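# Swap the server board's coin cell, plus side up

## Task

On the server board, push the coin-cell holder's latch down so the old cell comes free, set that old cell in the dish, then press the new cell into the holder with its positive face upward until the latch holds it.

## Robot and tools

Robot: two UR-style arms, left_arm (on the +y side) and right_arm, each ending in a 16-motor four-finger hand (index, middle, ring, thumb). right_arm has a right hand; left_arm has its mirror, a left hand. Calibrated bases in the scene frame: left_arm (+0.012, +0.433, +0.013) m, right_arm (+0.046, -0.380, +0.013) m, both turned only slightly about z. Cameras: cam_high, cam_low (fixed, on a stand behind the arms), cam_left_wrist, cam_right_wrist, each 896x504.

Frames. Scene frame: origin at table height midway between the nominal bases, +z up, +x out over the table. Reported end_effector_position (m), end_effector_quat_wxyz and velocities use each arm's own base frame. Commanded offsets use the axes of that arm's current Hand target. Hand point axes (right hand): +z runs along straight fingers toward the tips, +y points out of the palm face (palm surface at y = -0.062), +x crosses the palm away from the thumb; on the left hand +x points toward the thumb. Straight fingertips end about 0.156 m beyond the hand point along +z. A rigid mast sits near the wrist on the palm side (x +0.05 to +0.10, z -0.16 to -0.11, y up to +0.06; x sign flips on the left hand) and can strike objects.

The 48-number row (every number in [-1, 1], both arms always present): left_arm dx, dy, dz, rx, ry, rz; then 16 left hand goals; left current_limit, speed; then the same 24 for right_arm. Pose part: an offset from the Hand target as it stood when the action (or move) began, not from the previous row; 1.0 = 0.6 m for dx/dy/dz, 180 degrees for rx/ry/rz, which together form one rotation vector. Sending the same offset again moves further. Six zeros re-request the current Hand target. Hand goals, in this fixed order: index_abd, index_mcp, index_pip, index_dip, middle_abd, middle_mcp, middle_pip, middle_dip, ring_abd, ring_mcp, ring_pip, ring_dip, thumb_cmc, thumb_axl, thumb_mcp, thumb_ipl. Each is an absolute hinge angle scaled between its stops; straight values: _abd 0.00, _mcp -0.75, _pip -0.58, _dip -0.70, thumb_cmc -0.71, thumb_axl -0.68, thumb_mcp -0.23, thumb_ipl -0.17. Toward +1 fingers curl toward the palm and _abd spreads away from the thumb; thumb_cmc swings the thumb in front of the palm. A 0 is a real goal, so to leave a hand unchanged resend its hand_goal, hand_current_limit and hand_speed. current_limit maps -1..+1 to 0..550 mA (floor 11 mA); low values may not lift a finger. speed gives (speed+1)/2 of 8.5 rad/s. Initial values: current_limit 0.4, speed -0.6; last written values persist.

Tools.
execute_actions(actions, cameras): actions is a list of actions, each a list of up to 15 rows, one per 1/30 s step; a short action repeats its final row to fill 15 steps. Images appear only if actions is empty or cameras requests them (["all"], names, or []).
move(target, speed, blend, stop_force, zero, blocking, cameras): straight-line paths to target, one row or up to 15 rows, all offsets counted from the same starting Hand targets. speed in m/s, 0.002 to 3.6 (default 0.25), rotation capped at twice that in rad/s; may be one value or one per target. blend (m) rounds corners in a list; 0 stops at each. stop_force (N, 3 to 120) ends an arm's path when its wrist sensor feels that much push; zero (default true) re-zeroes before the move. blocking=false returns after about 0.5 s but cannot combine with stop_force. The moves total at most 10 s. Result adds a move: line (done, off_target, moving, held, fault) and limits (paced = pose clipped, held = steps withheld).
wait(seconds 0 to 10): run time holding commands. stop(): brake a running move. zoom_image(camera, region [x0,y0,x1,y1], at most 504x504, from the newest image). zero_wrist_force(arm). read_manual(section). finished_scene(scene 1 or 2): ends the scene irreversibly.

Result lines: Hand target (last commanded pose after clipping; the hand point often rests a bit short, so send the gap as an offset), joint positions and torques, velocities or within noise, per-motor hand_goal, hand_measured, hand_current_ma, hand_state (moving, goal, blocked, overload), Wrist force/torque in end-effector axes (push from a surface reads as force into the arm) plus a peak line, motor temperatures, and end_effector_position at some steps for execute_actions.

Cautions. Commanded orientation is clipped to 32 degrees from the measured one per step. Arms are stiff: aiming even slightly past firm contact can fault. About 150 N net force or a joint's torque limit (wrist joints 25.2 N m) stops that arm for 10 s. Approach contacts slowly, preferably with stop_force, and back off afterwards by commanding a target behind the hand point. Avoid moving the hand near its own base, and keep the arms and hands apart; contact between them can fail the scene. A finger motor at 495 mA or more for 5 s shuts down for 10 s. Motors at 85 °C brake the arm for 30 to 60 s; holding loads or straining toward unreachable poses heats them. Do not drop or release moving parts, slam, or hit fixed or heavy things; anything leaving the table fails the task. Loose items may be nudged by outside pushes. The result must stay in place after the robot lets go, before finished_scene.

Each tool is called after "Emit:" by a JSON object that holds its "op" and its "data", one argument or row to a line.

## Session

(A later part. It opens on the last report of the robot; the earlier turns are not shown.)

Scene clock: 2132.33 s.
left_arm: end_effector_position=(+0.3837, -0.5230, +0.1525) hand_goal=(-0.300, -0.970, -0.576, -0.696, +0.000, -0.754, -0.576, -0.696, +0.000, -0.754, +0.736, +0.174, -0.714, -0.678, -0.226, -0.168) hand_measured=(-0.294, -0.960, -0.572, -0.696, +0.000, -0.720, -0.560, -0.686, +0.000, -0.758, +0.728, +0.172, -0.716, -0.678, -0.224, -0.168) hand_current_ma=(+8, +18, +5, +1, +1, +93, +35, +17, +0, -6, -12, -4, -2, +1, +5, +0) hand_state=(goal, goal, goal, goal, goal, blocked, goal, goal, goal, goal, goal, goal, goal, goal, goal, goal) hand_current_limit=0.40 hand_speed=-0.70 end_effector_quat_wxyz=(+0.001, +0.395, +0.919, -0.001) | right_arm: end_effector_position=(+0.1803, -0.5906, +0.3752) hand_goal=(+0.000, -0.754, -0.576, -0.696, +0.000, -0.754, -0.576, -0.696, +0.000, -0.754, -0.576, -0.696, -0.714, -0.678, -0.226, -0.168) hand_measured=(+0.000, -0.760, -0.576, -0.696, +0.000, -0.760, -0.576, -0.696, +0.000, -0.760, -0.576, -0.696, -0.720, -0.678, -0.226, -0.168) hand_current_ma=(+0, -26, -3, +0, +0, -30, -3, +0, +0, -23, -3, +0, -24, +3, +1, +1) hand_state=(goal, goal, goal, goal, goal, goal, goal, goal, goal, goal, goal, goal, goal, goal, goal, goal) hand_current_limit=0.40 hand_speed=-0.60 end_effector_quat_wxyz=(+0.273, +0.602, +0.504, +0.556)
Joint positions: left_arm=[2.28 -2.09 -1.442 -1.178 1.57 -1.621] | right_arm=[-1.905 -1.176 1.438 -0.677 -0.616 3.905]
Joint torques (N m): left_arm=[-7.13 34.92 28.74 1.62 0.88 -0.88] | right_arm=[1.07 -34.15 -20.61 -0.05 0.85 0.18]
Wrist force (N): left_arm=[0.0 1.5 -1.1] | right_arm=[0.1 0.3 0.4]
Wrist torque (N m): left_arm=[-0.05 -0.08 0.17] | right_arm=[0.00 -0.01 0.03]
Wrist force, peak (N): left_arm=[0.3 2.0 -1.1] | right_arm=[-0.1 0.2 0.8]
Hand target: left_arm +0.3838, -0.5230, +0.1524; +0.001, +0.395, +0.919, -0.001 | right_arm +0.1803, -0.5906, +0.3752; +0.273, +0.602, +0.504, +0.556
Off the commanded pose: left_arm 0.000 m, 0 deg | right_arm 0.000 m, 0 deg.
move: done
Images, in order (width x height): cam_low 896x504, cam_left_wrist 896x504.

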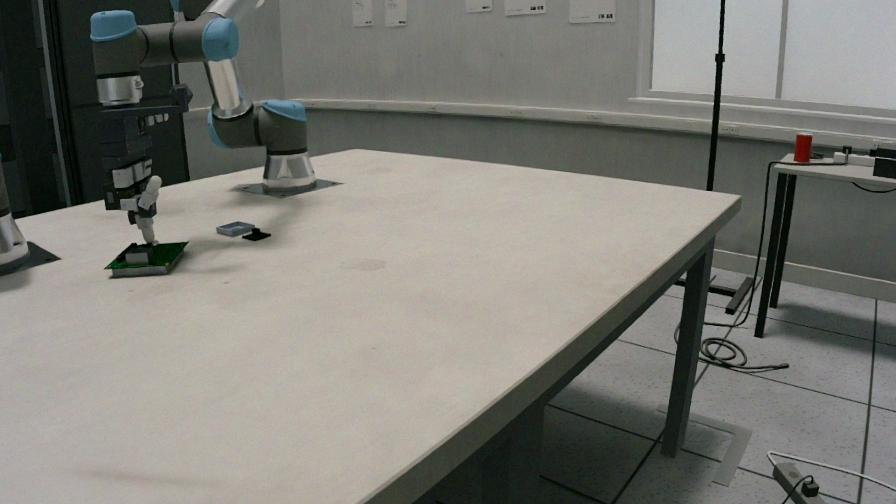

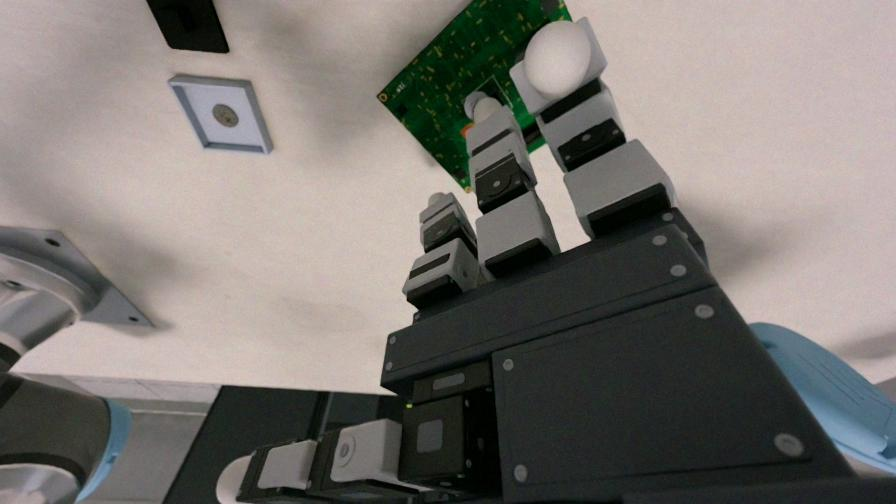

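Emit:
{"op": "move", "data": {
  "target": [0,-0.003,0.0017,0,0,0, -0.3,-0.97,-0.576,-0.696,0.0,-0.754,-0.576,-0.696,0,-0.754,0.737,0.174,-0.714,-0.678,-0.226,-0.168,0.4,-0.7, 0,0,0,0,0,0, 0,-0.754,-0.576,-0.696,0,-0.754,-0.576,-0.696,0,-0.754,-0.576,-0.696,-0.714,-0.678,-0.226,-0.168,0.4,-0.6],
  "speed": 0.01,
  "cameras": ["cam_low","cam_left_wrist"]
}}

Emit:
{"op": "zoom_image", "data": {
  "camera": "cam_low",
  "region": [140, 230, 170, 260]
}}

Emit:
{"op": "zoom_image", "data": {
  "camera": "cam_left_wrist",
  "region": [450, 75, 510, 135]
}}

Scene clock: 2157.77 s.
left_arm: end_effector_position=(+0.3825, -0.5242, +0.1514) hand_goal=(-0.300, -0.970, -0.576, -0.696, +0.000, -0.754, -0.576, -0.696, +0.000, -0.754, +0.736, +0.174, -0.714, -0.678, -0.226, -0.168) hand_measured=(-0.294, -0.960, -0.572, -0.696, +0.000, -0.716, -0.556, -0.684, +0.000, -0.758, +0.728, +0.172, -0.716, -0.678, -0.224, -0.168) hand_current_ma=(+8, +18, +5, +1, +1, +113, +44, +21, +0, -6, -12, -4, -2, +1, +5, +0) hand_state=(goal, goal, goal, goal, goal, blocked, goal, goal, goal, goal, goal, goal, goal, goal, goal, goal) hand_current_limit=0.40 hand_speed=-0.70 end_effector_quat_wxyz=(+0.001, +0.395, +0.919, -0.001) | right_arm: end_effector_position=(+0.1803, -0.5906, +0.3752) hand_goal=(+0.000, -0.754, -0.576, -0.696, +0.000, -0.754, -0.576, -0.696, +0.000, -0.754, -0.576, -0.696, -0.714, -0.678, -0.226, -0.168) hand_measured=(+0.000, -0.760, -0.576, -0.696, +0.000, -0.760, -0.576, -0.696, +0.000, -0.760, -0.576, -0.696, -0.720, -0.678, -0.226, -0.168) hand_current_ma=(+0, -26, -3, +0, +0, -30, -3, +0, +0, -23, -3, +0, -24, +3, +1, +1) hand_state=(goal, goal, goal, goal, goal, goal, goal, goal, goal, goal, goal, goal, goal, goal, goal, goal) hand_current_limit=0.40 hand_speed=-0.60 end_effector_quat_wxyz=(+0.273, +0.602, +0.504, +0.556)
Joint positions: left_arm=[2.278 -2.092 -1.442 -1.176 1.57 -1.623] | right_arm=[-1.905 -1.176 1.438 -0.677 -0.616 3.905]
Joint torques (N m): left_arm=[-11.36 30.16 30.4 2.29 0.96 -1.6] | right_arm=[1.25 -33.97 -20 -0.16 0.99 0.2]
Wrist force (N): left_arm=[0.3 1.0 -9.5] | right_arm=[-0.2 0.1 0.3]
Wrist torque (N m): left_arm=[0.53 -0.26 0.22] | right_arm=[-0.02 0.04 -0.02]
Wrist force, peak (N): left_arm=[0.0 1.4 -9.7] | right_arm=[0.3 0.0 0.7]
Hand target: left_arm +0.3825, -0.5242, +0.1514; +0.001, +0.395, +0.919, -0.001 | right_arm +0.1803, -0.5906, +0.3752; +0.273, +0.602, +0.504, +0.556
Off the commanded pose: left_arm 0.000 m, 0 deg | right_arm 0.000 m, 0 deg.
move: done
Images, in order (width x height): cam_low 896x504, cam_left_wrist 896x504.

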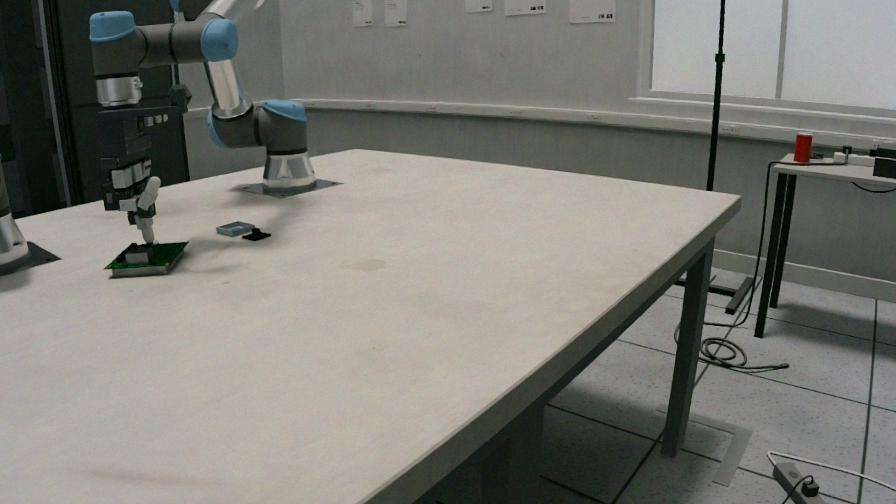

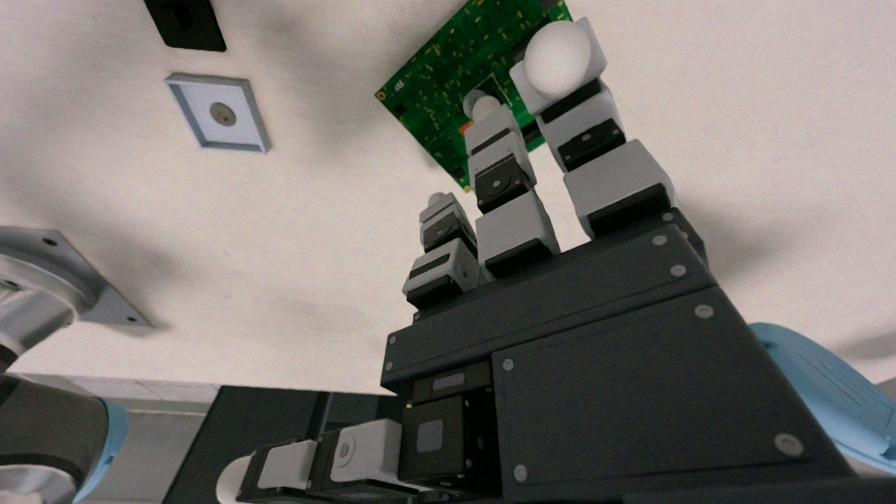

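Scaled by 16.800 from the camera's 896x504 image, which has a finer 1280x720 frame.

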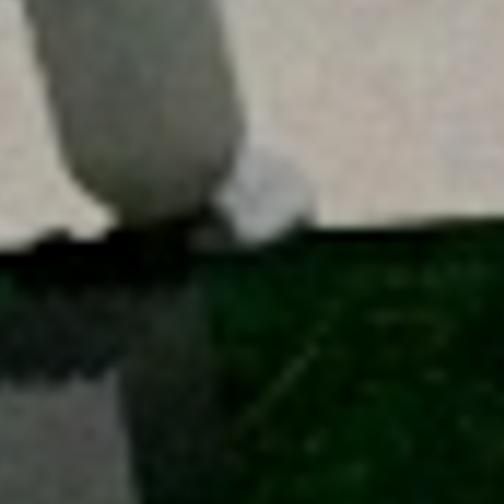

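Scaled by 8.400 from the camera's 896x504 image, which has a finer 1280x720 frame.

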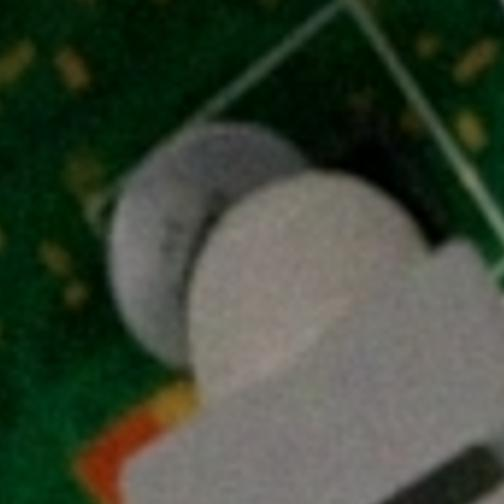

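Emit:
{"op": "move", "data": {
  "target": [0,0,-0.001,0,0,0, -0.3,-0.97,-0.576,-0.696,0.0,-0.754,-0.576,-0.696,0,-0.754,0.737,0.174,-0.714,-0.678,-0.226,-0.168,0.4,-0.7, 0,0,0,0,0,0, 0,-0.754,-0.576,-0.696,0,-0.754,-0.576,-0.696,0,-0.754,-0.576,-0.696,-0.714,-0.678,-0.226,-0.168,0.4,-0.6],
  "speed": 0.005,
  "cameras": ["cam_low","cam_left_wrist"]
}}

Emit:
{"op": "zoom_image", "data": {
  "camera": "cam_left_wrist",
  "region": [450, 75, 510, 135]
}}

Scene clock: 2165.90 s.
left_arm: end_effector_position=(+0.3825, -0.5242, +0.1520) hand_goal=(-0.300, -0.970, -0.576, -0.696, +0.000, -0.754, -0.576, -0.696, +0.000, -0.754, +0.736, +0.174, -0.714, -0.678, -0.226, -0.168) hand_measured=(-0.294, -0.960, -0.572, -0.696, +0.000, -0.716, -0.556, -0.684, +0.000, -0.758, +0.728, +0.172, -0.716, -0.678, -0.224, -0.168) hand_current_ma=(+8, +18, +5, +1, +1, +113, +44, +21, +0, -6, -12, -4, -2, +1, +5, +0) hand_state=(goal, goal, goal, goal, goal, blocked, goal, goal, goal, goal, goal, goal, goal, goal, goal, goal) hand_current_limit=0.40 hand_speed=-0.70 end_effector_quat_wxyz=(+0.001, +0.395, +0.919, -0.001) | right_arm: end_effector_position=(+0.1803, -0.5906, +0.3752) hand_goal=(+0.000, -0.754, -0.576, -0.696, +0.000, -0.754, -0.576, -0.696, +0.000, -0.754, -0.576, -0.696, -0.714, -0.678, -0.226, -0.168) hand_measured=(+0.000, -0.760, -0.576, -0.696, +0.000, -0.760, -0.576, -0.696, +0.000, -0.760, -0.576, -0.696, -0.720, -0.678, -0.226, -0.168) hand_current_ma=(+0, -26, -3, +0, +0, -30, -3, +0, +0, -23, -3, +0, -24, +3, +1, +1) hand_state=(goal, goal, goal, goal, goal, goal, goal, goal, goal, goal, goal, goal, goal, goal, goal, goal) hand_current_limit=0.40 hand_speed=-0.60 end_effector_quat_wxyz=(+0.273, +0.602, +0.504, +0.556)
Joint positions: left_arm=[2.278 -2.092 -1.441 -1.178 1.57 -1.623] | right_arm=[-1.905 -1.176 1.438 -0.677 -0.616 3.905]
Joint torques (N m): left_arm=[10.9 50.07 33.85 1.31 0.89 1.99] | right_arm=[0.78 -34.65 -20.65 -0.23 0.92 0.18]
Wrist force (N): left_arm=[0.3 1.4 -2.1] | right_arm=[0.1 0.1 0.4]
Wrist torque (N m): left_arm=[-0.01 -0.14 0.19] | right_arm=[-0.02 -0.01 0.02]
Wrist force, peak (N): left_arm=[0.1 1.5 -9.6] | right_arm=[0.1 0.1 0.8]
Hand target: left_arm +0.3825, -0.5242, +0.1520; +0.001, +0.395, +0.919, -0.001 | right_arm +0.1803, -0.5906, +0.3752; +0.273, +0.602, +0.504, +0.556
Off the commanded pose: left_arm 0.000 m, 0 deg | right_arm 0.000 m, 0 deg.
move: done
Images, in order (width x height): cam_low 896x504, cam_left_wrist 896x504.

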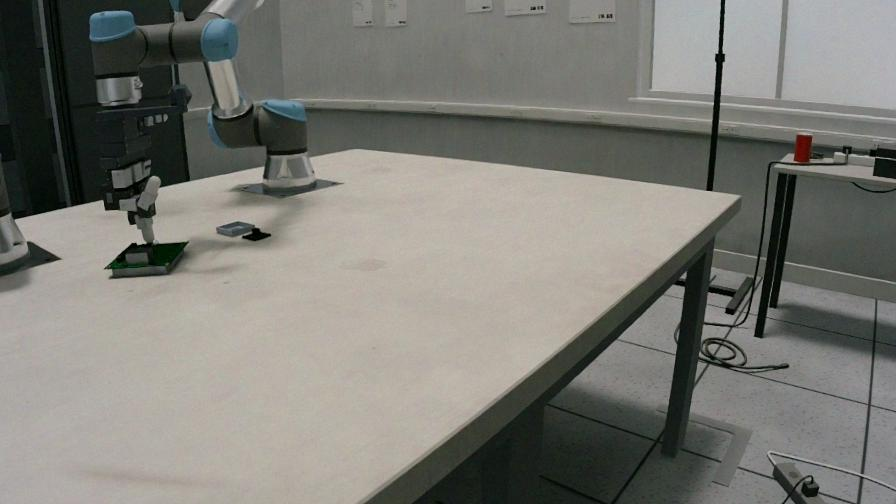

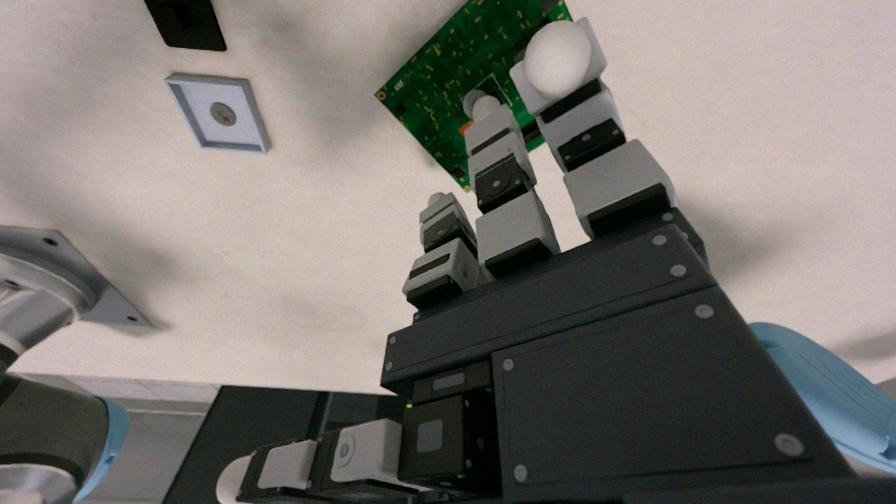

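Scaled by 8.400 from the camera's 896x504 image, which has a finer 1280x720 frame.

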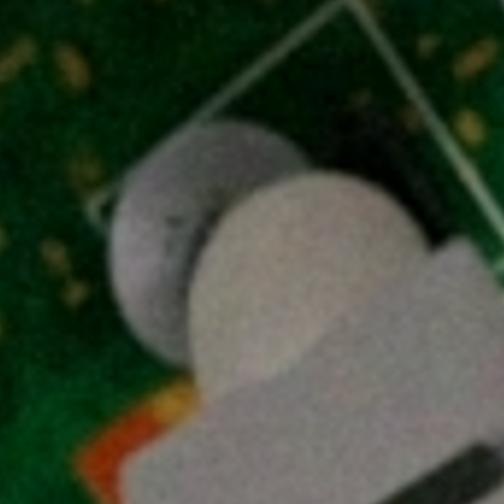

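Emit:
{"op": "move", "data": {
  "target": [0,-0.0067,0,0,0,0, -0.3,-0.97,-0.576,-0.696,0.0,-0.754,-0.576,-0.696,0,-0.754,0.737,0.174,-0.714,-0.678,-0.226,-0.168,0.4,-0.7, 0,0,0,0,0,0, 0,-0.754,-0.576,-0.696,0,-0.754,-0.576,-0.696,0,-0.754,-0.576,-0.696,-0.714,-0.678,-0.226,-0.168,0.4,-0.6],
  "speed": 0.008,
  "cameras": ["cam_low","cam_left_wrist"]
}}

Emit:
{"op": "zoom_image", "data": {
  "camera": "cam_left_wrist",
  "region": [450, 75, 510, 135]
}}

Emit:
{"op": "zoom_image", "data": {
  "camera": "cam_low",
  "region": [140, 230, 170, 260]
}}

Scene clock: 2172.07 s.
left_arm: end_effector_position=(+0.3795, -0.5270, +0.1520) hand_goal=(-0.300, -0.970, -0.576, -0.696, +0.000, -0.754, -0.576, -0.696, +0.000, -0.754, +0.736, +0.174, -0.714, -0.678, -0.226, -0.168) hand_measured=(-0.294, -0.960, -0.572, -0.696, +0.004, -0.712, -0.554, -0.682, +0.000, -0.758, +0.728, +0.172, -0.716, -0.678, -0.224, -0.168) hand_current_ma=(+8, +18, +5, +1, +5, +123, +49, +26, +0, -6, -12, -4, -2, +1, +5, +0) hand_state=(goal, goal, goal, goal, goal, blocked, blocked, goal, goal, goal, goal, goal, goal, goal, goal, goal) hand_current_limit=0.40 hand_speed=-0.70 end_effector_quat_wxyz=(+0.001, +0.395, +0.919, -0.001) | right_arm: end_effector_position=(+0.1803, -0.5906, +0.3752) hand_goal=(+0.000, -0.754, -0.576, -0.696, +0.000, -0.754, -0.576, -0.696, +0.000, -0.754, -0.576, -0.696, -0.714, -0.678, -0.226, -0.168) hand_measured=(+0.000, -0.760, -0.576, -0.696, +0.000, -0.760, -0.576, -0.696, +0.000, -0.760, -0.576, -0.696, -0.720, -0.678, -0.226, -0.168) hand_current_ma=(+0, -26, -3, +0, +0, -30, -3, +0, +0, -23, -3, +0, -24, +3, +1, +1) hand_state=(goal, goal, goal, goal, goal, goal, goal, goal, goal, goal, goal, goal, goal, goal, goal, goal) hand_current_limit=0.40 hand_speed=-0.60 end_effector_quat_wxyz=(+0.273, +0.602, +0.504, +0.556)
Joint positions: left_arm=[2.272 -2.094 -1.438 -1.179 1.57 -1.629] | right_arm=[-1.905 -1.176 1.438 -0.677 -0.616 3.905]
Joint torques (N m): left_arm=[-6.61 36.55 29.74 1.04 1.01 -0.78] | right_arm=[1.24 -34.14 -20.77 0.03 0.93 0.35]
Wrist force (N): left_arm=[-0.3 1.5 -1.6] | right_arm=[-0.1 0.2 0.5]
Wrist torque (N m): left_arm=[-0.02 -0.10 0.16] | right_arm=[-0.02 0.01 0.00]
Wrist force, peak (N): left_arm=[0.2 1.9 -2.5] | right_arm=[0.0 0.1 0.8]
Hand target: left_arm +0.3796, -0.5270, +0.1520; +0.001, +0.395, +0.919, -0.001 | right_arm +0.1803, -0.5906, +0.3752; +0.273, +0.602, +0.504, +0.556
Off the commanded pose: left_arm 0.000 m, 0 deg | right_arm 0.000 m, 0 deg.
move: done
Images, in order (width x height): cam_low 896x504, cam_left_wrist 896x504.

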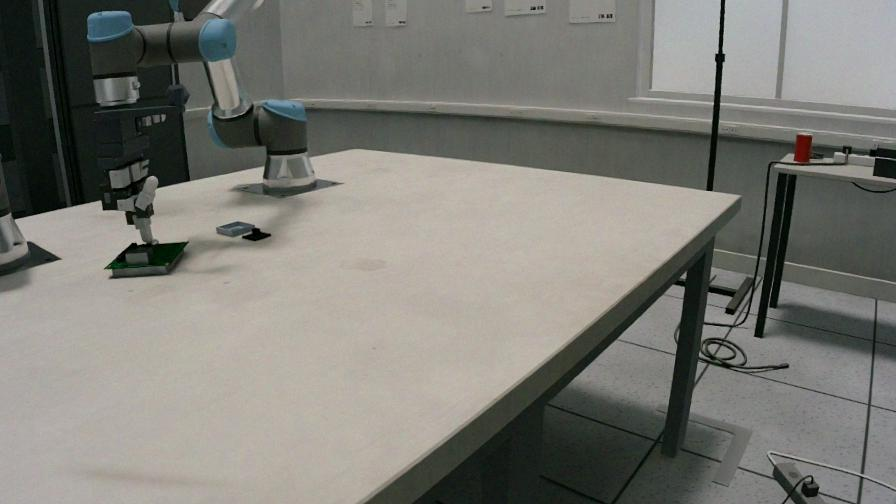

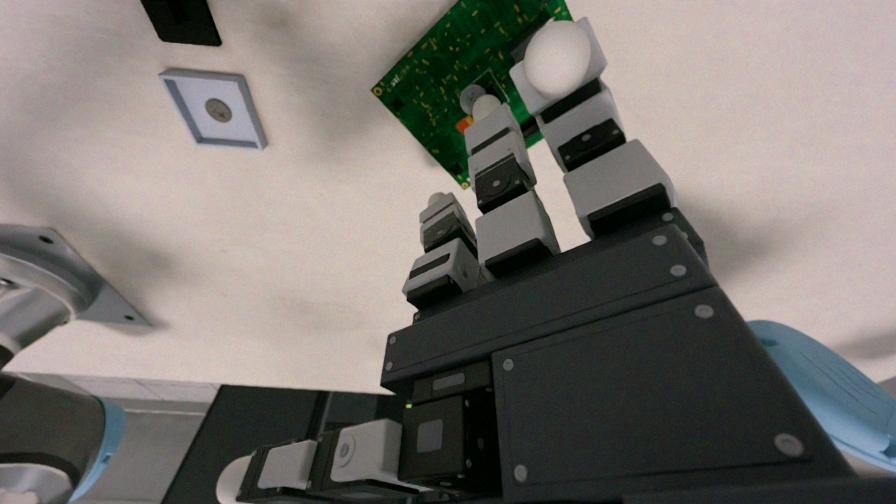

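Scaled by 8.400 from the camera's 896x504 image, which has a finer 1280x720 frame.

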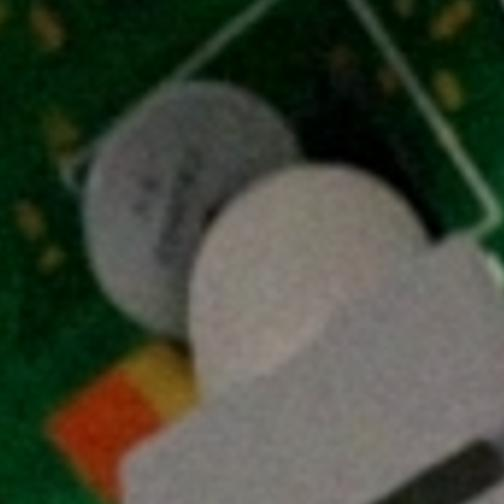

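Scaled by 16.800 from the camera's 896x504 image, which has a finer 1280x720 frame.

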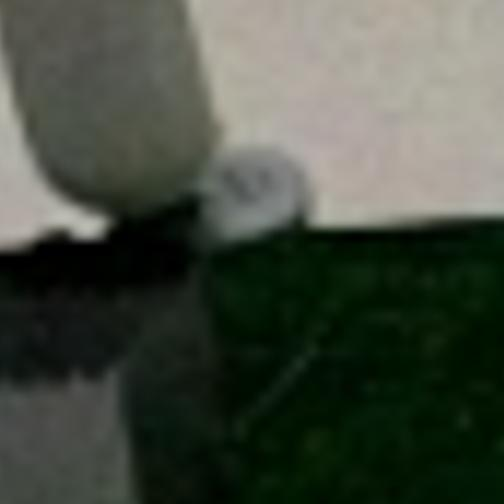

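Emit:
{"op": "move", "data": {
  "target": [-0.0083,0.0033,0.0003,0,0,0, -0.3,-0.97,-0.576,-0.696,0.0,-0.754,-0.576,-0.696,0,-0.754,0.737,0.174,-0.714,-0.678,-0.226,-0.168,0.4,-0.7, 0,0,0,0,0,0, 0,-0.754,-0.576,-0.696,0,-0.754,-0.576,-0.696,0,-0.754,-0.576,-0.696,-0.714,-0.678,-0.226,-0.168,0.4,-0.6],
  "speed": 0.008,
  "cameras": ["cam_low","cam_left_wrist"]
}}

Emit:
{"op": "zoom_image", "data": {
  "camera": "cam_left_wrist",
  "region": [450, 75, 510, 135]
}}

Emit:
{"op": "zoom_image", "data": {
  "camera": "cam_low",
  "region": [140, 230, 170, 260]
}}

Scene clock: 2225.43 s.
left_arm: end_effector_position=(+0.3845, -0.5293, +0.1519) hand_goal=(-0.300, -0.970, -0.576, -0.696, +0.000, -0.754, -0.576, -0.696, +0.000, -0.754, +0.736, +0.174, -0.714, -0.678, -0.226, -0.168) hand_measured=(-0.294, -0.960, -0.572, -0.696, -0.014, -0.734, -0.564, -0.688, +0.000, -0.758, +0.728, +0.172, -0.716, -0.678, -0.224, -0.168) hand_current_ma=(+8, +18, +5, +1, -25, +50, +21, +14, +0, -6, -12, -4, -2, +1, +5, +0) hand_state=(goal, goal, goal, goal, goal, blocked, goal, goal, goal, goal, goal, goal, goal, goal, goal, goal) hand_current_limit=0.40 hand_speed=-0.70 end_effector_quat_wxyz=(+0.001, +0.395, +0.919, -0.001) | right_arm: end_effector_position=(+0.1803, -0.5906, +0.3752) hand_goal=(+0.000, -0.754, -0.576, -0.696, +0.000, -0.754, -0.576, -0.696, +0.000, -0.754, -0.576, -0.696, -0.714, -0.678, -0.226, -0.168) hand_measured=(+0.000, -0.760, -0.576, -0.696, +0.000, -0.760, -0.576, -0.696, +0.000, -0.760, -0.576, -0.696, -0.720, -0.678, -0.226, -0.168) hand_current_ma=(+0, -26, -3, +0, +0, -30, -3, +0, +0, -23, -3, +0, -24, +3, +1, +1) hand_state=(goal, goal, goal, goal, goal, goal, goal, goal, goal, goal, goal, goal, goal, goal, goal, goal) hand_current_limit=0.40 hand_speed=-0.60 end_effector_quat_wxyz=(+0.273, +0.602, +0.504, +0.556)
Joint positions: left_arm=[2.275 -2.104 -1.422 -1.184 1.57 -1.626] | right_arm=[-1.905 -1.176 1.438 -0.677 -0.616 3.905]
Joint torques (N m): left_arm=[8.19 45.16 21.59 2.09 0.72 1.7] | right_arm=[-0.05 -32.97 -20.22 -0.11 0.86 0.42]
Wrist force (N): left_arm=[1.1 0.5 -1.1] | right_arm=[0.1 0.2 0.5]
Wrist torque (N m): left_arm=[0.07 0.08 0.05] | right_arm=[-0.01 -0.01 0.02]
Wrist force, peak (N): left_arm=[0.1 1.3 -2.9] | right_arm=[-0.2 0.0 0.8]
Hand target: left_arm +0.3844, -0.5292, +0.1519; +0.001, +0.395, +0.919, -0.001 | right_arm +0.1803, -0.5906, +0.3752; +0.273, +0.602, +0.504, +0.556
Off the commanded pose: left_arm 0.000 m, 0 deg | right_arm 0.000 m, 0 deg.
move: done
Images, in order (width x height): cam_low 896x504, cam_left_wrist 896x504.

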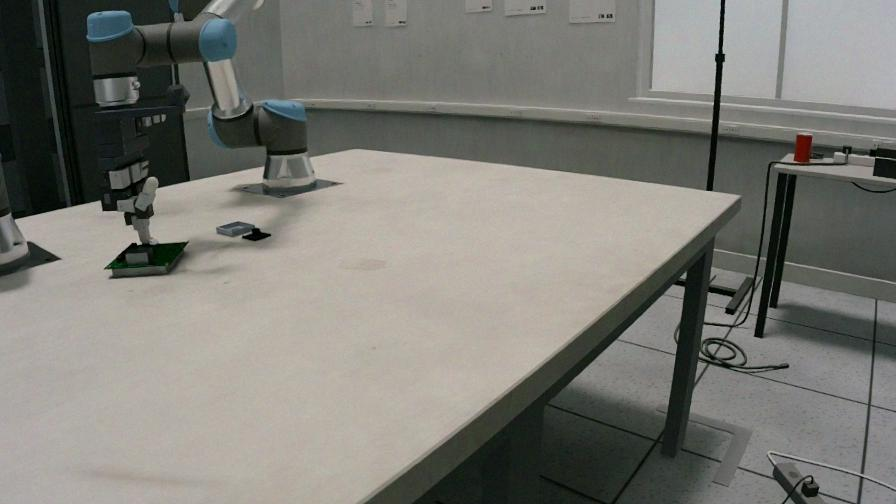

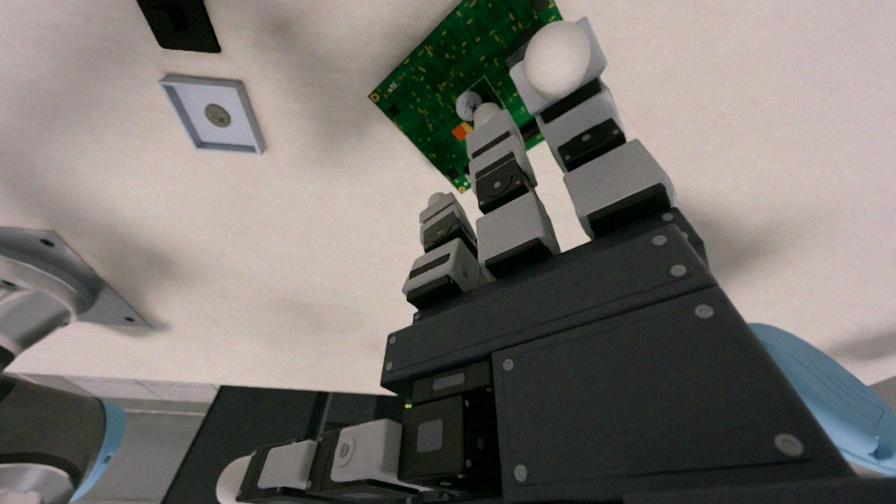

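Scaled by 8.400 from the camera's 896x504 image, which has a finer 1280x720 frame.

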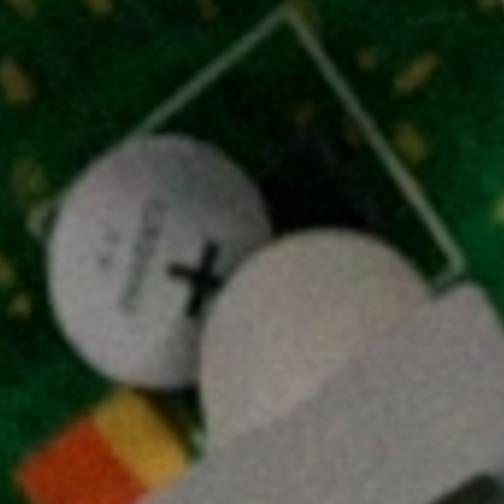

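Scaled by 16.800 from the camera's 896x504 image, which has a finer 1280x720 frame.

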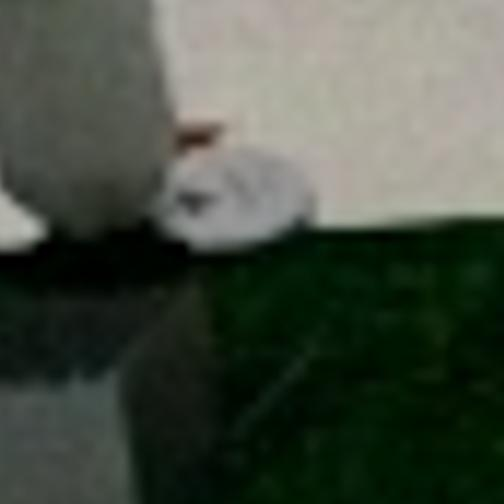

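Emit:
{"op": "move", "data": {
  "target": [0.002,-0.0083,0.0003,0,0,0, -0.3,-0.97,-0.576,-0.696,0.0,-0.754,-0.576,-0.696,0,-0.754,0.737,0.174,-0.714,-0.678,-0.226,-0.168,0.4,-0.7, 0,0,0,0,0,0, 0,-0.754,-0.576,-0.696,0,-0.754,-0.576,-0.696,0,-0.754,-0.576,-0.696,-0.714,-0.678,-0.226,-0.168,0.4,-0.6],
  "speed": 0.008,
  "cameras": ["cam_low","cam_left_wrist"]
}}

Emit:
{"op": "zoom_image", "data": {
  "camera": "cam_left_wrist",
  "region": [450, 75, 510, 135]
}}

Emit:
{"op": "zoom_image", "data": {
  "camera": "cam_low",
  "region": [140, 230, 170, 260]
}}

Scene clock: 2253.93 s.
left_arm: end_effector_position=(+0.3799, -0.5318, +0.1517) hand_goal=(-0.300, -0.970, -0.576, -0.696, +0.000, -0.754, -0.576, -0.696, +0.000, -0.754, +0.736, +0.174, -0.714, -0.678, -0.226, -0.168) hand_measured=(-0.294, -0.960, -0.572, -0.696, -0.014, -0.728, -0.564, -0.688, +0.000, -0.758, +0.728, +0.172, -0.716, -0.678, -0.224, -0.168) hand_current_ma=(+8, +18, +5, +1, -22, +66, +24, +14, +0, -6, -12, -4, -2, +1, +5, +0) hand_state=(goal, goal, goal, goal, goal, blocked, goal, goal, goal, goal, goal, goal, goal, goal, goal, goal) hand_current_limit=0.40 hand_speed=-0.70 end_effector_quat_wxyz=(+0.001, +0.395, +0.919, -0.001) | right_arm: end_effector_position=(+0.1803, -0.5906, +0.3752) hand_goal=(+0.000, -0.754, -0.576, -0.696, +0.000, -0.754, -0.576, -0.696, +0.000, -0.754, -0.576, -0.696, -0.714, -0.678, -0.226, -0.168) hand_measured=(+0.000, -0.760, -0.576, -0.696, +0.000, -0.760, -0.576, -0.696, +0.000, -0.760, -0.576, -0.696, -0.720, -0.678, -0.226, -0.168) hand_current_ma=(+0, -26, -3, +0, +0, -30, -3, +0, +0, -23, -3, +0, -24, +3, +1, +1) hand_state=(goal, goal, goal, goal, goal, goal, goal, goal, goal, goal, goal, goal, goal, goal, goal, goal) hand_current_limit=0.40 hand_speed=-0.60 end_effector_quat_wxyz=(+0.273, +0.602, +0.504, +0.556)
Joint positions: left_arm=[2.268 -2.104 -1.423 -1.184 1.57 -1.633] | right_arm=[-1.905 -1.176 1.438 -0.677 -0.616 3.905]
Joint torques (N m): left_arm=[-5.47 33.73 19.94 3.87 -0.77 -0.8] | right_arm=[1.79 -34.02 -20.44 -0.1 0.89 0.29]
Wrist force (N): left_arm=[0.8 1.1 -1.8] | right_arm=[-0.1 0.2 0.5]
Wrist torque (N m): left_arm=[0.04 0.00 0.24] | right_arm=[-0.02 0.01 0.00]
Wrist force, peak (N): left_arm=[0.4 1.4 -2.5] | right_arm=[0.0 0.0 0.7]
Hand target: left_arm +0.3800, -0.5318, +0.1517; +0.001, +0.395, +0.919, -0.001 | right_arm +0.1803, -0.5906, +0.3752; +0.273, +0.602, +0.504, +0.556
Off the commanded pose: left_arm 0.000 m, 0 deg | right_arm 0.000 m, 0 deg.
move: done
Images, in order (width x height): cam_low 896x504, cam_left_wrist 896x504.

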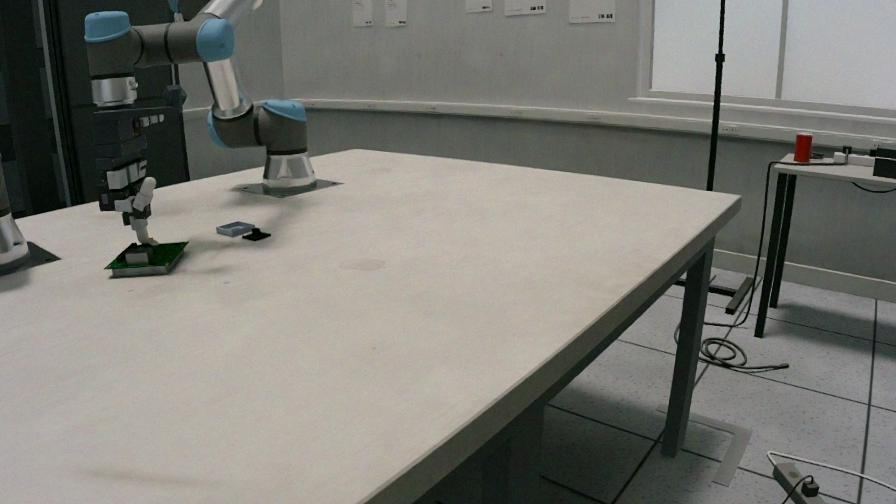

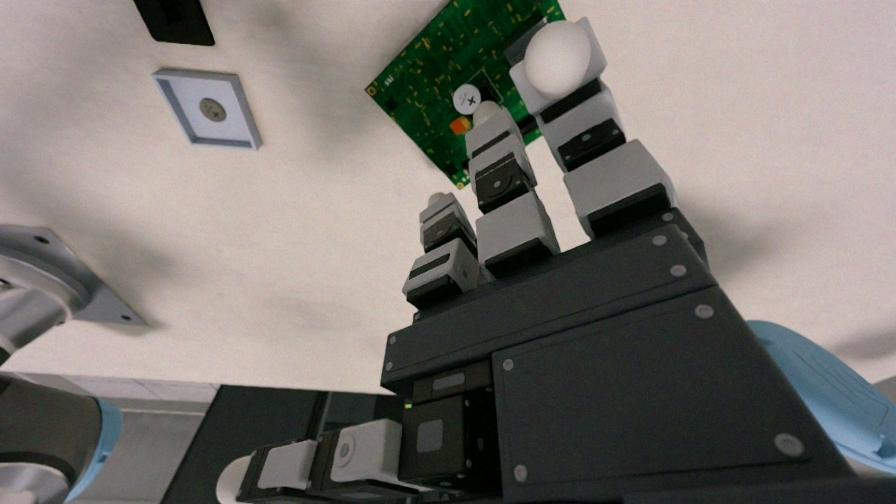

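Scaled by 8.400 from the camera's 896x504 image, which has a finer 1280x720 frame.

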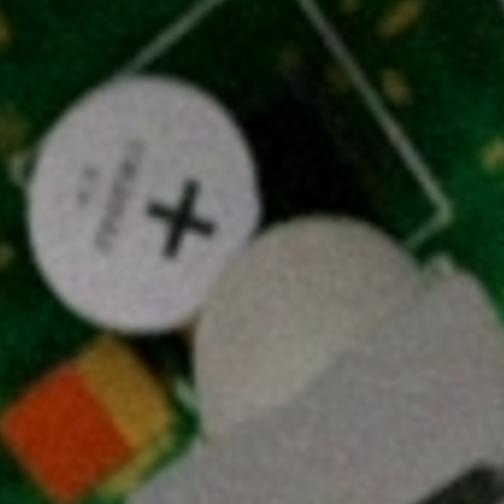

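Scaled by 16.800 from the camera's 896x504 image, which has a finer 1280x720 frame.

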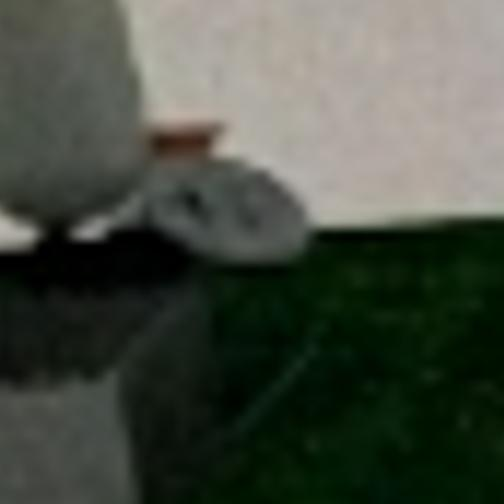

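Emit:
{"op": "move", "data": {
  "target": [
    [-0.00565,0.0064,0.00268,0.0013,-0.0194,0.0423, -0.3,-0.97,-0.576,-0.696,0.0,-0.754,-0.576,-0.696,0,-0.754,0.737,0.174,-0.714,-0.678,-0.226,-0.168,0.4,-0.7, 0,0,0,0,0,0, 0,-0.754,-0.576,-0.696,0,-0.754,-0.576,-0.696,0,-0.754,-0.576,-0.696,-0.714,-0.678,-0.226,-0.168,0.4,-0.6],
    [-0.01243,0.0134,0.00607,0.0052,-0.0387,0.0846, -0.3,-0.97,-0.576,-0.696,0.0,-0.754,-0.576,-0.696,0,-0.754,0.737,0.174,-0.714,-0.678,-0.226,-0.168,0.4,-0.7, 0,0,0,0,0,0, 0,-0.754,-0.576,-0.696,0,-0.754,-0.576,-0.696,0,-0.754,-0.576,-0.696,-0.714,-0.678,-0.226,-0.168,0.4,-0.6]
  ],
  "speed": 0.02,
  "cameras": ["cam_low","cam_left_wrist"]
}}

Emit:
{"op": "zoom_image", "data": {
  "camera": "cam_low",
  "region": [140, 230, 170, 260]
}}

Scene clock: 2330.33 s.
left_arm: end_effector_position=(+0.3910, -0.5316, +0.1480) hand_goal=(-0.300, -0.970, -0.576, -0.696, +0.000, -0.754, -0.576, -0.696, +0.000, -0.754, +0.736, +0.174, -0.714, -0.678, -0.226, -0.168) hand_measured=(-0.294, -0.960, -0.572, -0.696, -0.030, -0.730, -0.564, -0.688, +0.000, -0.758, +0.728, +0.172, -0.716, -0.678, -0.224, -0.168) hand_current_ma=(+7, +18, +5, +1, -61, +63, +24, +14, +0, -6, -12, -4, -2, +1, +5, +0) hand_state=(goal, goal, goal, goal, blocked, blocked, goal, goal, goal, goal, goal, goal, goal, goal, goal, goal) hand_current_limit=0.40 hand_speed=-0.70 end_effector_quat_wxyz=(+0.053, +0.512, +0.857, -0.032) end_effector_velocity=(-0.001, +0.000, +0.000) end_effector_angular_velocity=(-0.001, +0.001, +0.004) | right_arm: end_effector_position=(+0.1803, -0.5906, +0.3752) hand_goal=(+0.000, -0.754, -0.576, -0.696, +0.000, -0.754, -0.576, -0.696, +0.000, -0.754, -0.576, -0.696, -0.714, -0.678, -0.226, -0.168) hand_measured=(+0.000, -0.760, -0.576, -0.696, +0.000, -0.760, -0.576, -0.696, +0.000, -0.760, -0.576, -0.696, -0.720, -0.678, -0.226, -0.168) hand_current_ma=(+0, -26, -3, +0, +0, -30, -3, +0, +0, -23, -3, +0, -24, +3, +1, +1) hand_state=(goal, goal, goal, goal, goal, goal, goal, goal, goal, goal, goal, goal, goal, goal, goal, goal) hand_current_limit=0.40 hand_speed=-0.60 end_effector_quat_wxyz=(+0.273, +0.602, +0.504, +0.556)
Joint positions: left_arm=[2.283 -2.022 -1.592 -0.977 1.544 -1.353] | right_arm=[-1.905 -1.176 1.438 -0.677 -0.616 3.905]
Joint velocities: left_arm=[-0.001 0 0 0 -0.001 -0.005] | right_arm=[within noise]
Joint torques (N m): left_arm=[9.15 36.97 27.78 1.91 -0.69 -1.92] | right_arm=[1.91 -34.25 -20.3 -0.04 0.85 0.25]
Wrist force (N): left_arm=[2.4 0.2 -3.3] | right_arm=[0.0 0.2 0.2]
Wrist torque (N m): left_arm=[0.16 0.07 0.12] | right_arm=[0.00 0.01 0.01]
Wrist force, peak (N): left_arm=[2.4 0.2 -3.3] | right_arm=[0.2 0.3 0.7]
Hand target: left_arm +0.3910, -0.5317, +0.1480; +0.053, +0.512, +0.857, -0.032 | right_arm +0.1803, -0.5906, +0.3752; +0.273, +0.602, +0.504, +0.556
Off the commanded pose: left_arm 0.000 m, 0 deg | right_arm 0.000 m, 0 deg.
move: done
Images, in order (width x height): cam_low 896x504, cam_left_wrist 896x504.

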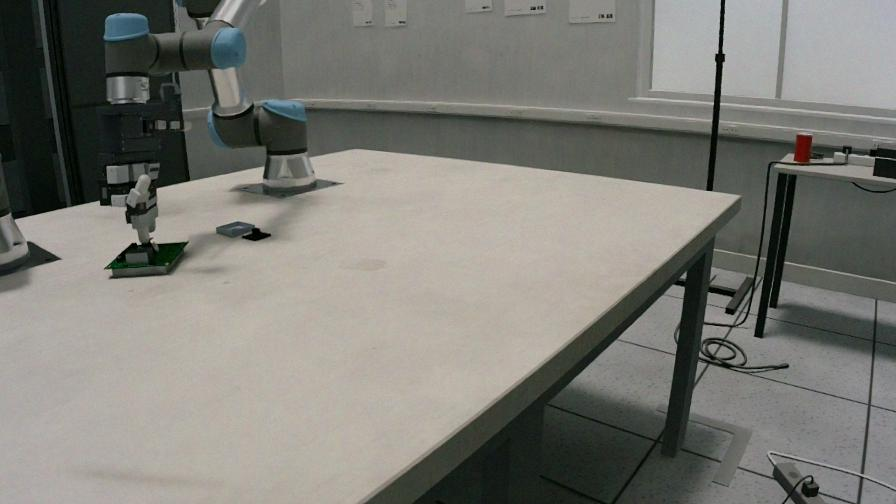

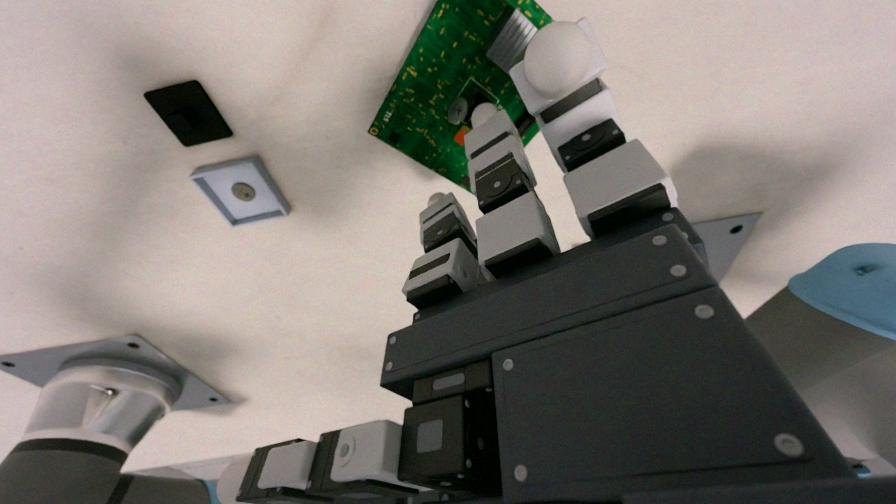

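Scaled by 16.800 from the camera's 896x504 image, which has a finer 1280x720 frame.

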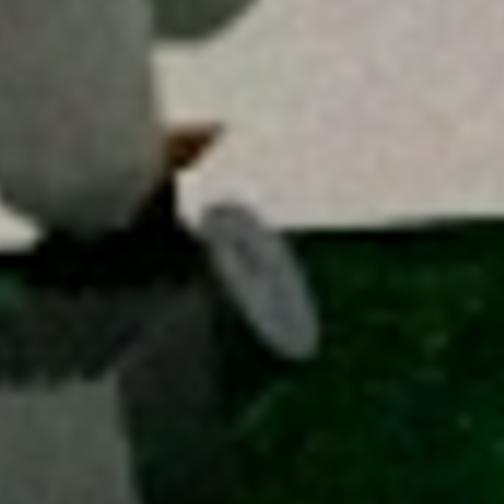

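Emit:
{"op": "move", "data": {
  "target": [0.0026,-0.0162,-0.0507,-0.0052,0.0387,-0.0846, -0.3,-0.97,-0.576,-0.696,0.0,-0.754,-0.576,-0.696,0,-0.754,0.737,0.174,-0.714,-0.678,-0.226,-0.168,0.4,-0.7, 0,0,0,0,0,0, 0,-0.754,-0.576,-0.696,0,-0.754,-0.576,-0.696,0,-0.754,-0.576,-0.696,-0.714,-0.678,-0.226,-0.168,0.4,-0.6],
  "speed": 0.1,
  "cameras": ["cam_low","cam_left_wrist"]
}}

Emit:
{"op": "zoom_image", "data": {
  "camera": "cam_low",
  "region": [140, 235, 170, 265]
}}

Emit:
{"op": "zoom_image", "data": {
  "camera": "cam_left_wrist",
  "region": [430, 75, 510, 155]
}}

Scene clock: 2347.07 s.
left_arm: end_effector_position=(+0.3799, -0.5316, +0.1780) hand_goal=(-0.300, -0.970, -0.576, -0.696, +0.000, -0.754, -0.576, -0.696, +0.000, -0.754, +0.736, +0.174, -0.714, -0.678, -0.226, -0.168) hand_measured=(-0.294, -0.960, -0.572, -0.696, -0.002, -0.748, -0.574, -0.694, +0.000, -0.758, +0.728, +0.172, -0.716, -0.678, -0.224, -0.168) hand_current_ma=(+7, +18, +5, +1, -3, +9, +4, +4, +0, -6, -12, -4, -2, +1, +5, +0) hand_state=(goal, goal, goal, goal, goal, goal, goal, goal, goal, goal, goal, goal, goal, goal, goal, goal) hand_current_limit=0.40 hand_speed=-0.70 end_effector_quat_wxyz=(+0.001, +0.395, +0.919, -0.001) | right_arm: end_effector_position=(+0.1803, -0.5906, +0.3752) hand_goal=(+0.000, -0.754, -0.576, -0.696, +0.000, -0.754, -0.576, -0.696, +0.000, -0.754, -0.576, -0.696, -0.714, -0.678, -0.226, -0.168) hand_measured=(+0.000, -0.760, -0.576, -0.696, +0.000, -0.760, -0.576, -0.696, +0.000, -0.760, -0.576, -0.696, -0.720, -0.678, -0.226, -0.168) hand_current_ma=(+0, -26, -3, +0, +0, -30, -3, +0, +0, -23, -3, +0, -24, +3, +1, +1) hand_state=(goal, goal, goal, goal, goal, goal, goal, goal, goal, goal, goal, goal, goal, goal, goal, goal) hand_current_limit=0.40 hand_speed=-0.60 end_effector_quat_wxyz=(+0.273, +0.602, +0.504, +0.556)
Joint positions: left_arm=[2.268 -2.082 -1.386 -1.243 1.57 -1.633] | right_arm=[-1.905 -1.176 1.438 -0.677 -0.616 3.905]
Joint torques (N m): left_arm=[-9.69 51.97 15.89 2.16 -0.24 0.57] | right_arm=[1.85 -34.05 -20.31 -0.07 0.84 0.3]
Wrist force (N): left_arm=[0.2 0.5 -0.1] | right_arm=[0.0 0.0 0.6]
Wrist torque (N m): left_arm=[0.04 -0.03 0.00] | right_arm=[-0.06 -0.01 0.01]
Wrist force, peak (N): left_arm=[2.4 0.4 -3.2] | right_arm=[-0.1 0.1 0.8]
Hand target: left_arm +0.3799, -0.5316, +0.1780; +0.001, +0.395, +0.919, -0.001 | right_arm +0.1803, -0.5906, +0.3752; +0.273, +0.602, +0.504, +0.556
Off the commanded pose: left_arm 0.000 m, 0 deg | right_arm 0.000 m, 0 deg.
move: done
Images, in order (width x height): cam_low 896x504, cam_left_wrist 896x504.

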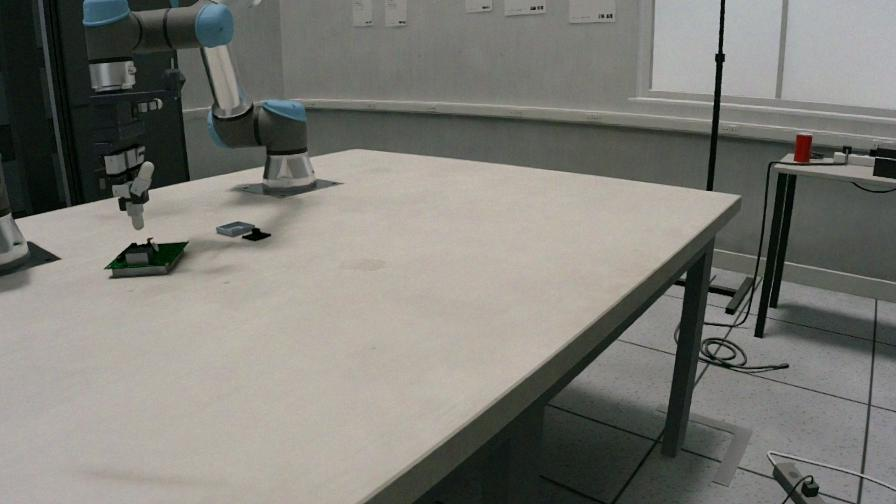

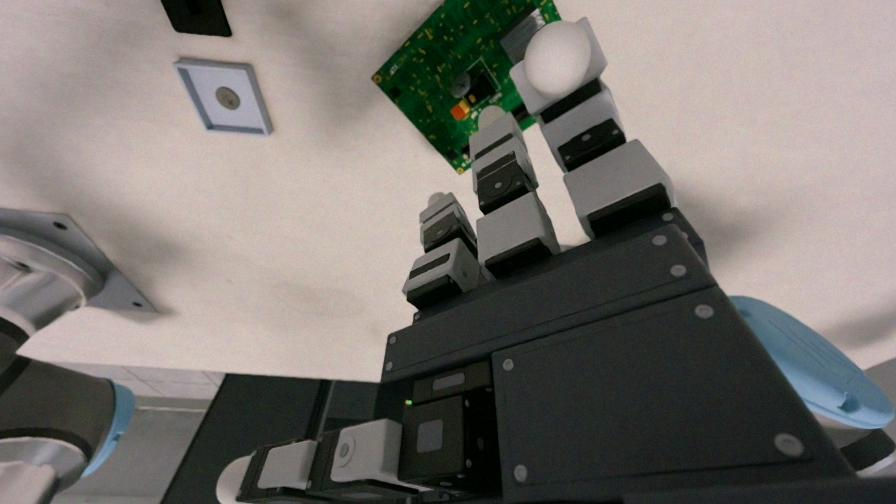

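Scaled by 16.800 from the camera's 896x504 image, which has a finer 1280x720 frame.

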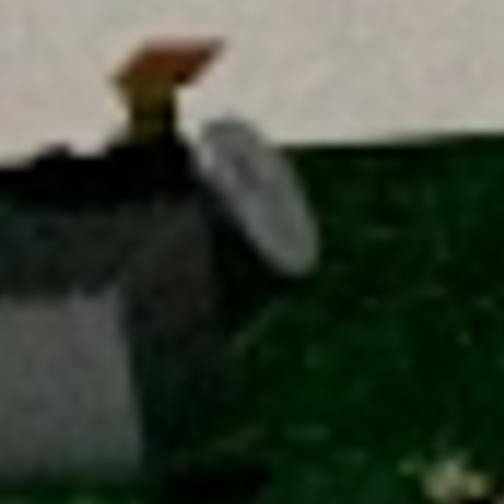

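Scaled by 6.300 from the camera's 896x504 image, which has a finer 1280x720 frame.

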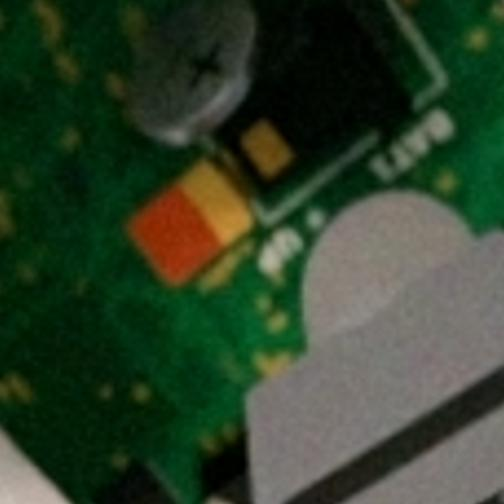

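Emit:
{"op": "zoom_image", "data": {
  "camera": "cam_left_wrist",
  "region": [440, 60, 510, 130]
}}

Scaled by 7.200 from the camera's 896x504 image, which has a finer 1280x720 frame.

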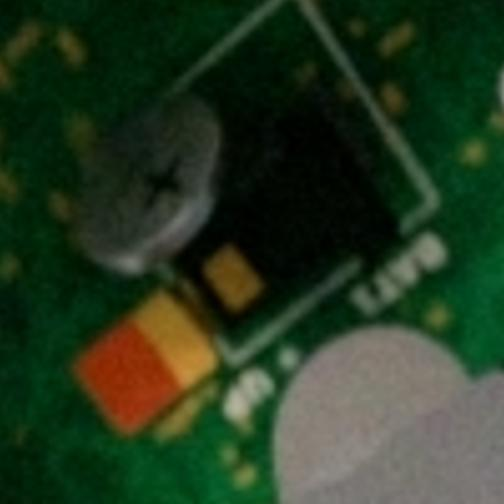

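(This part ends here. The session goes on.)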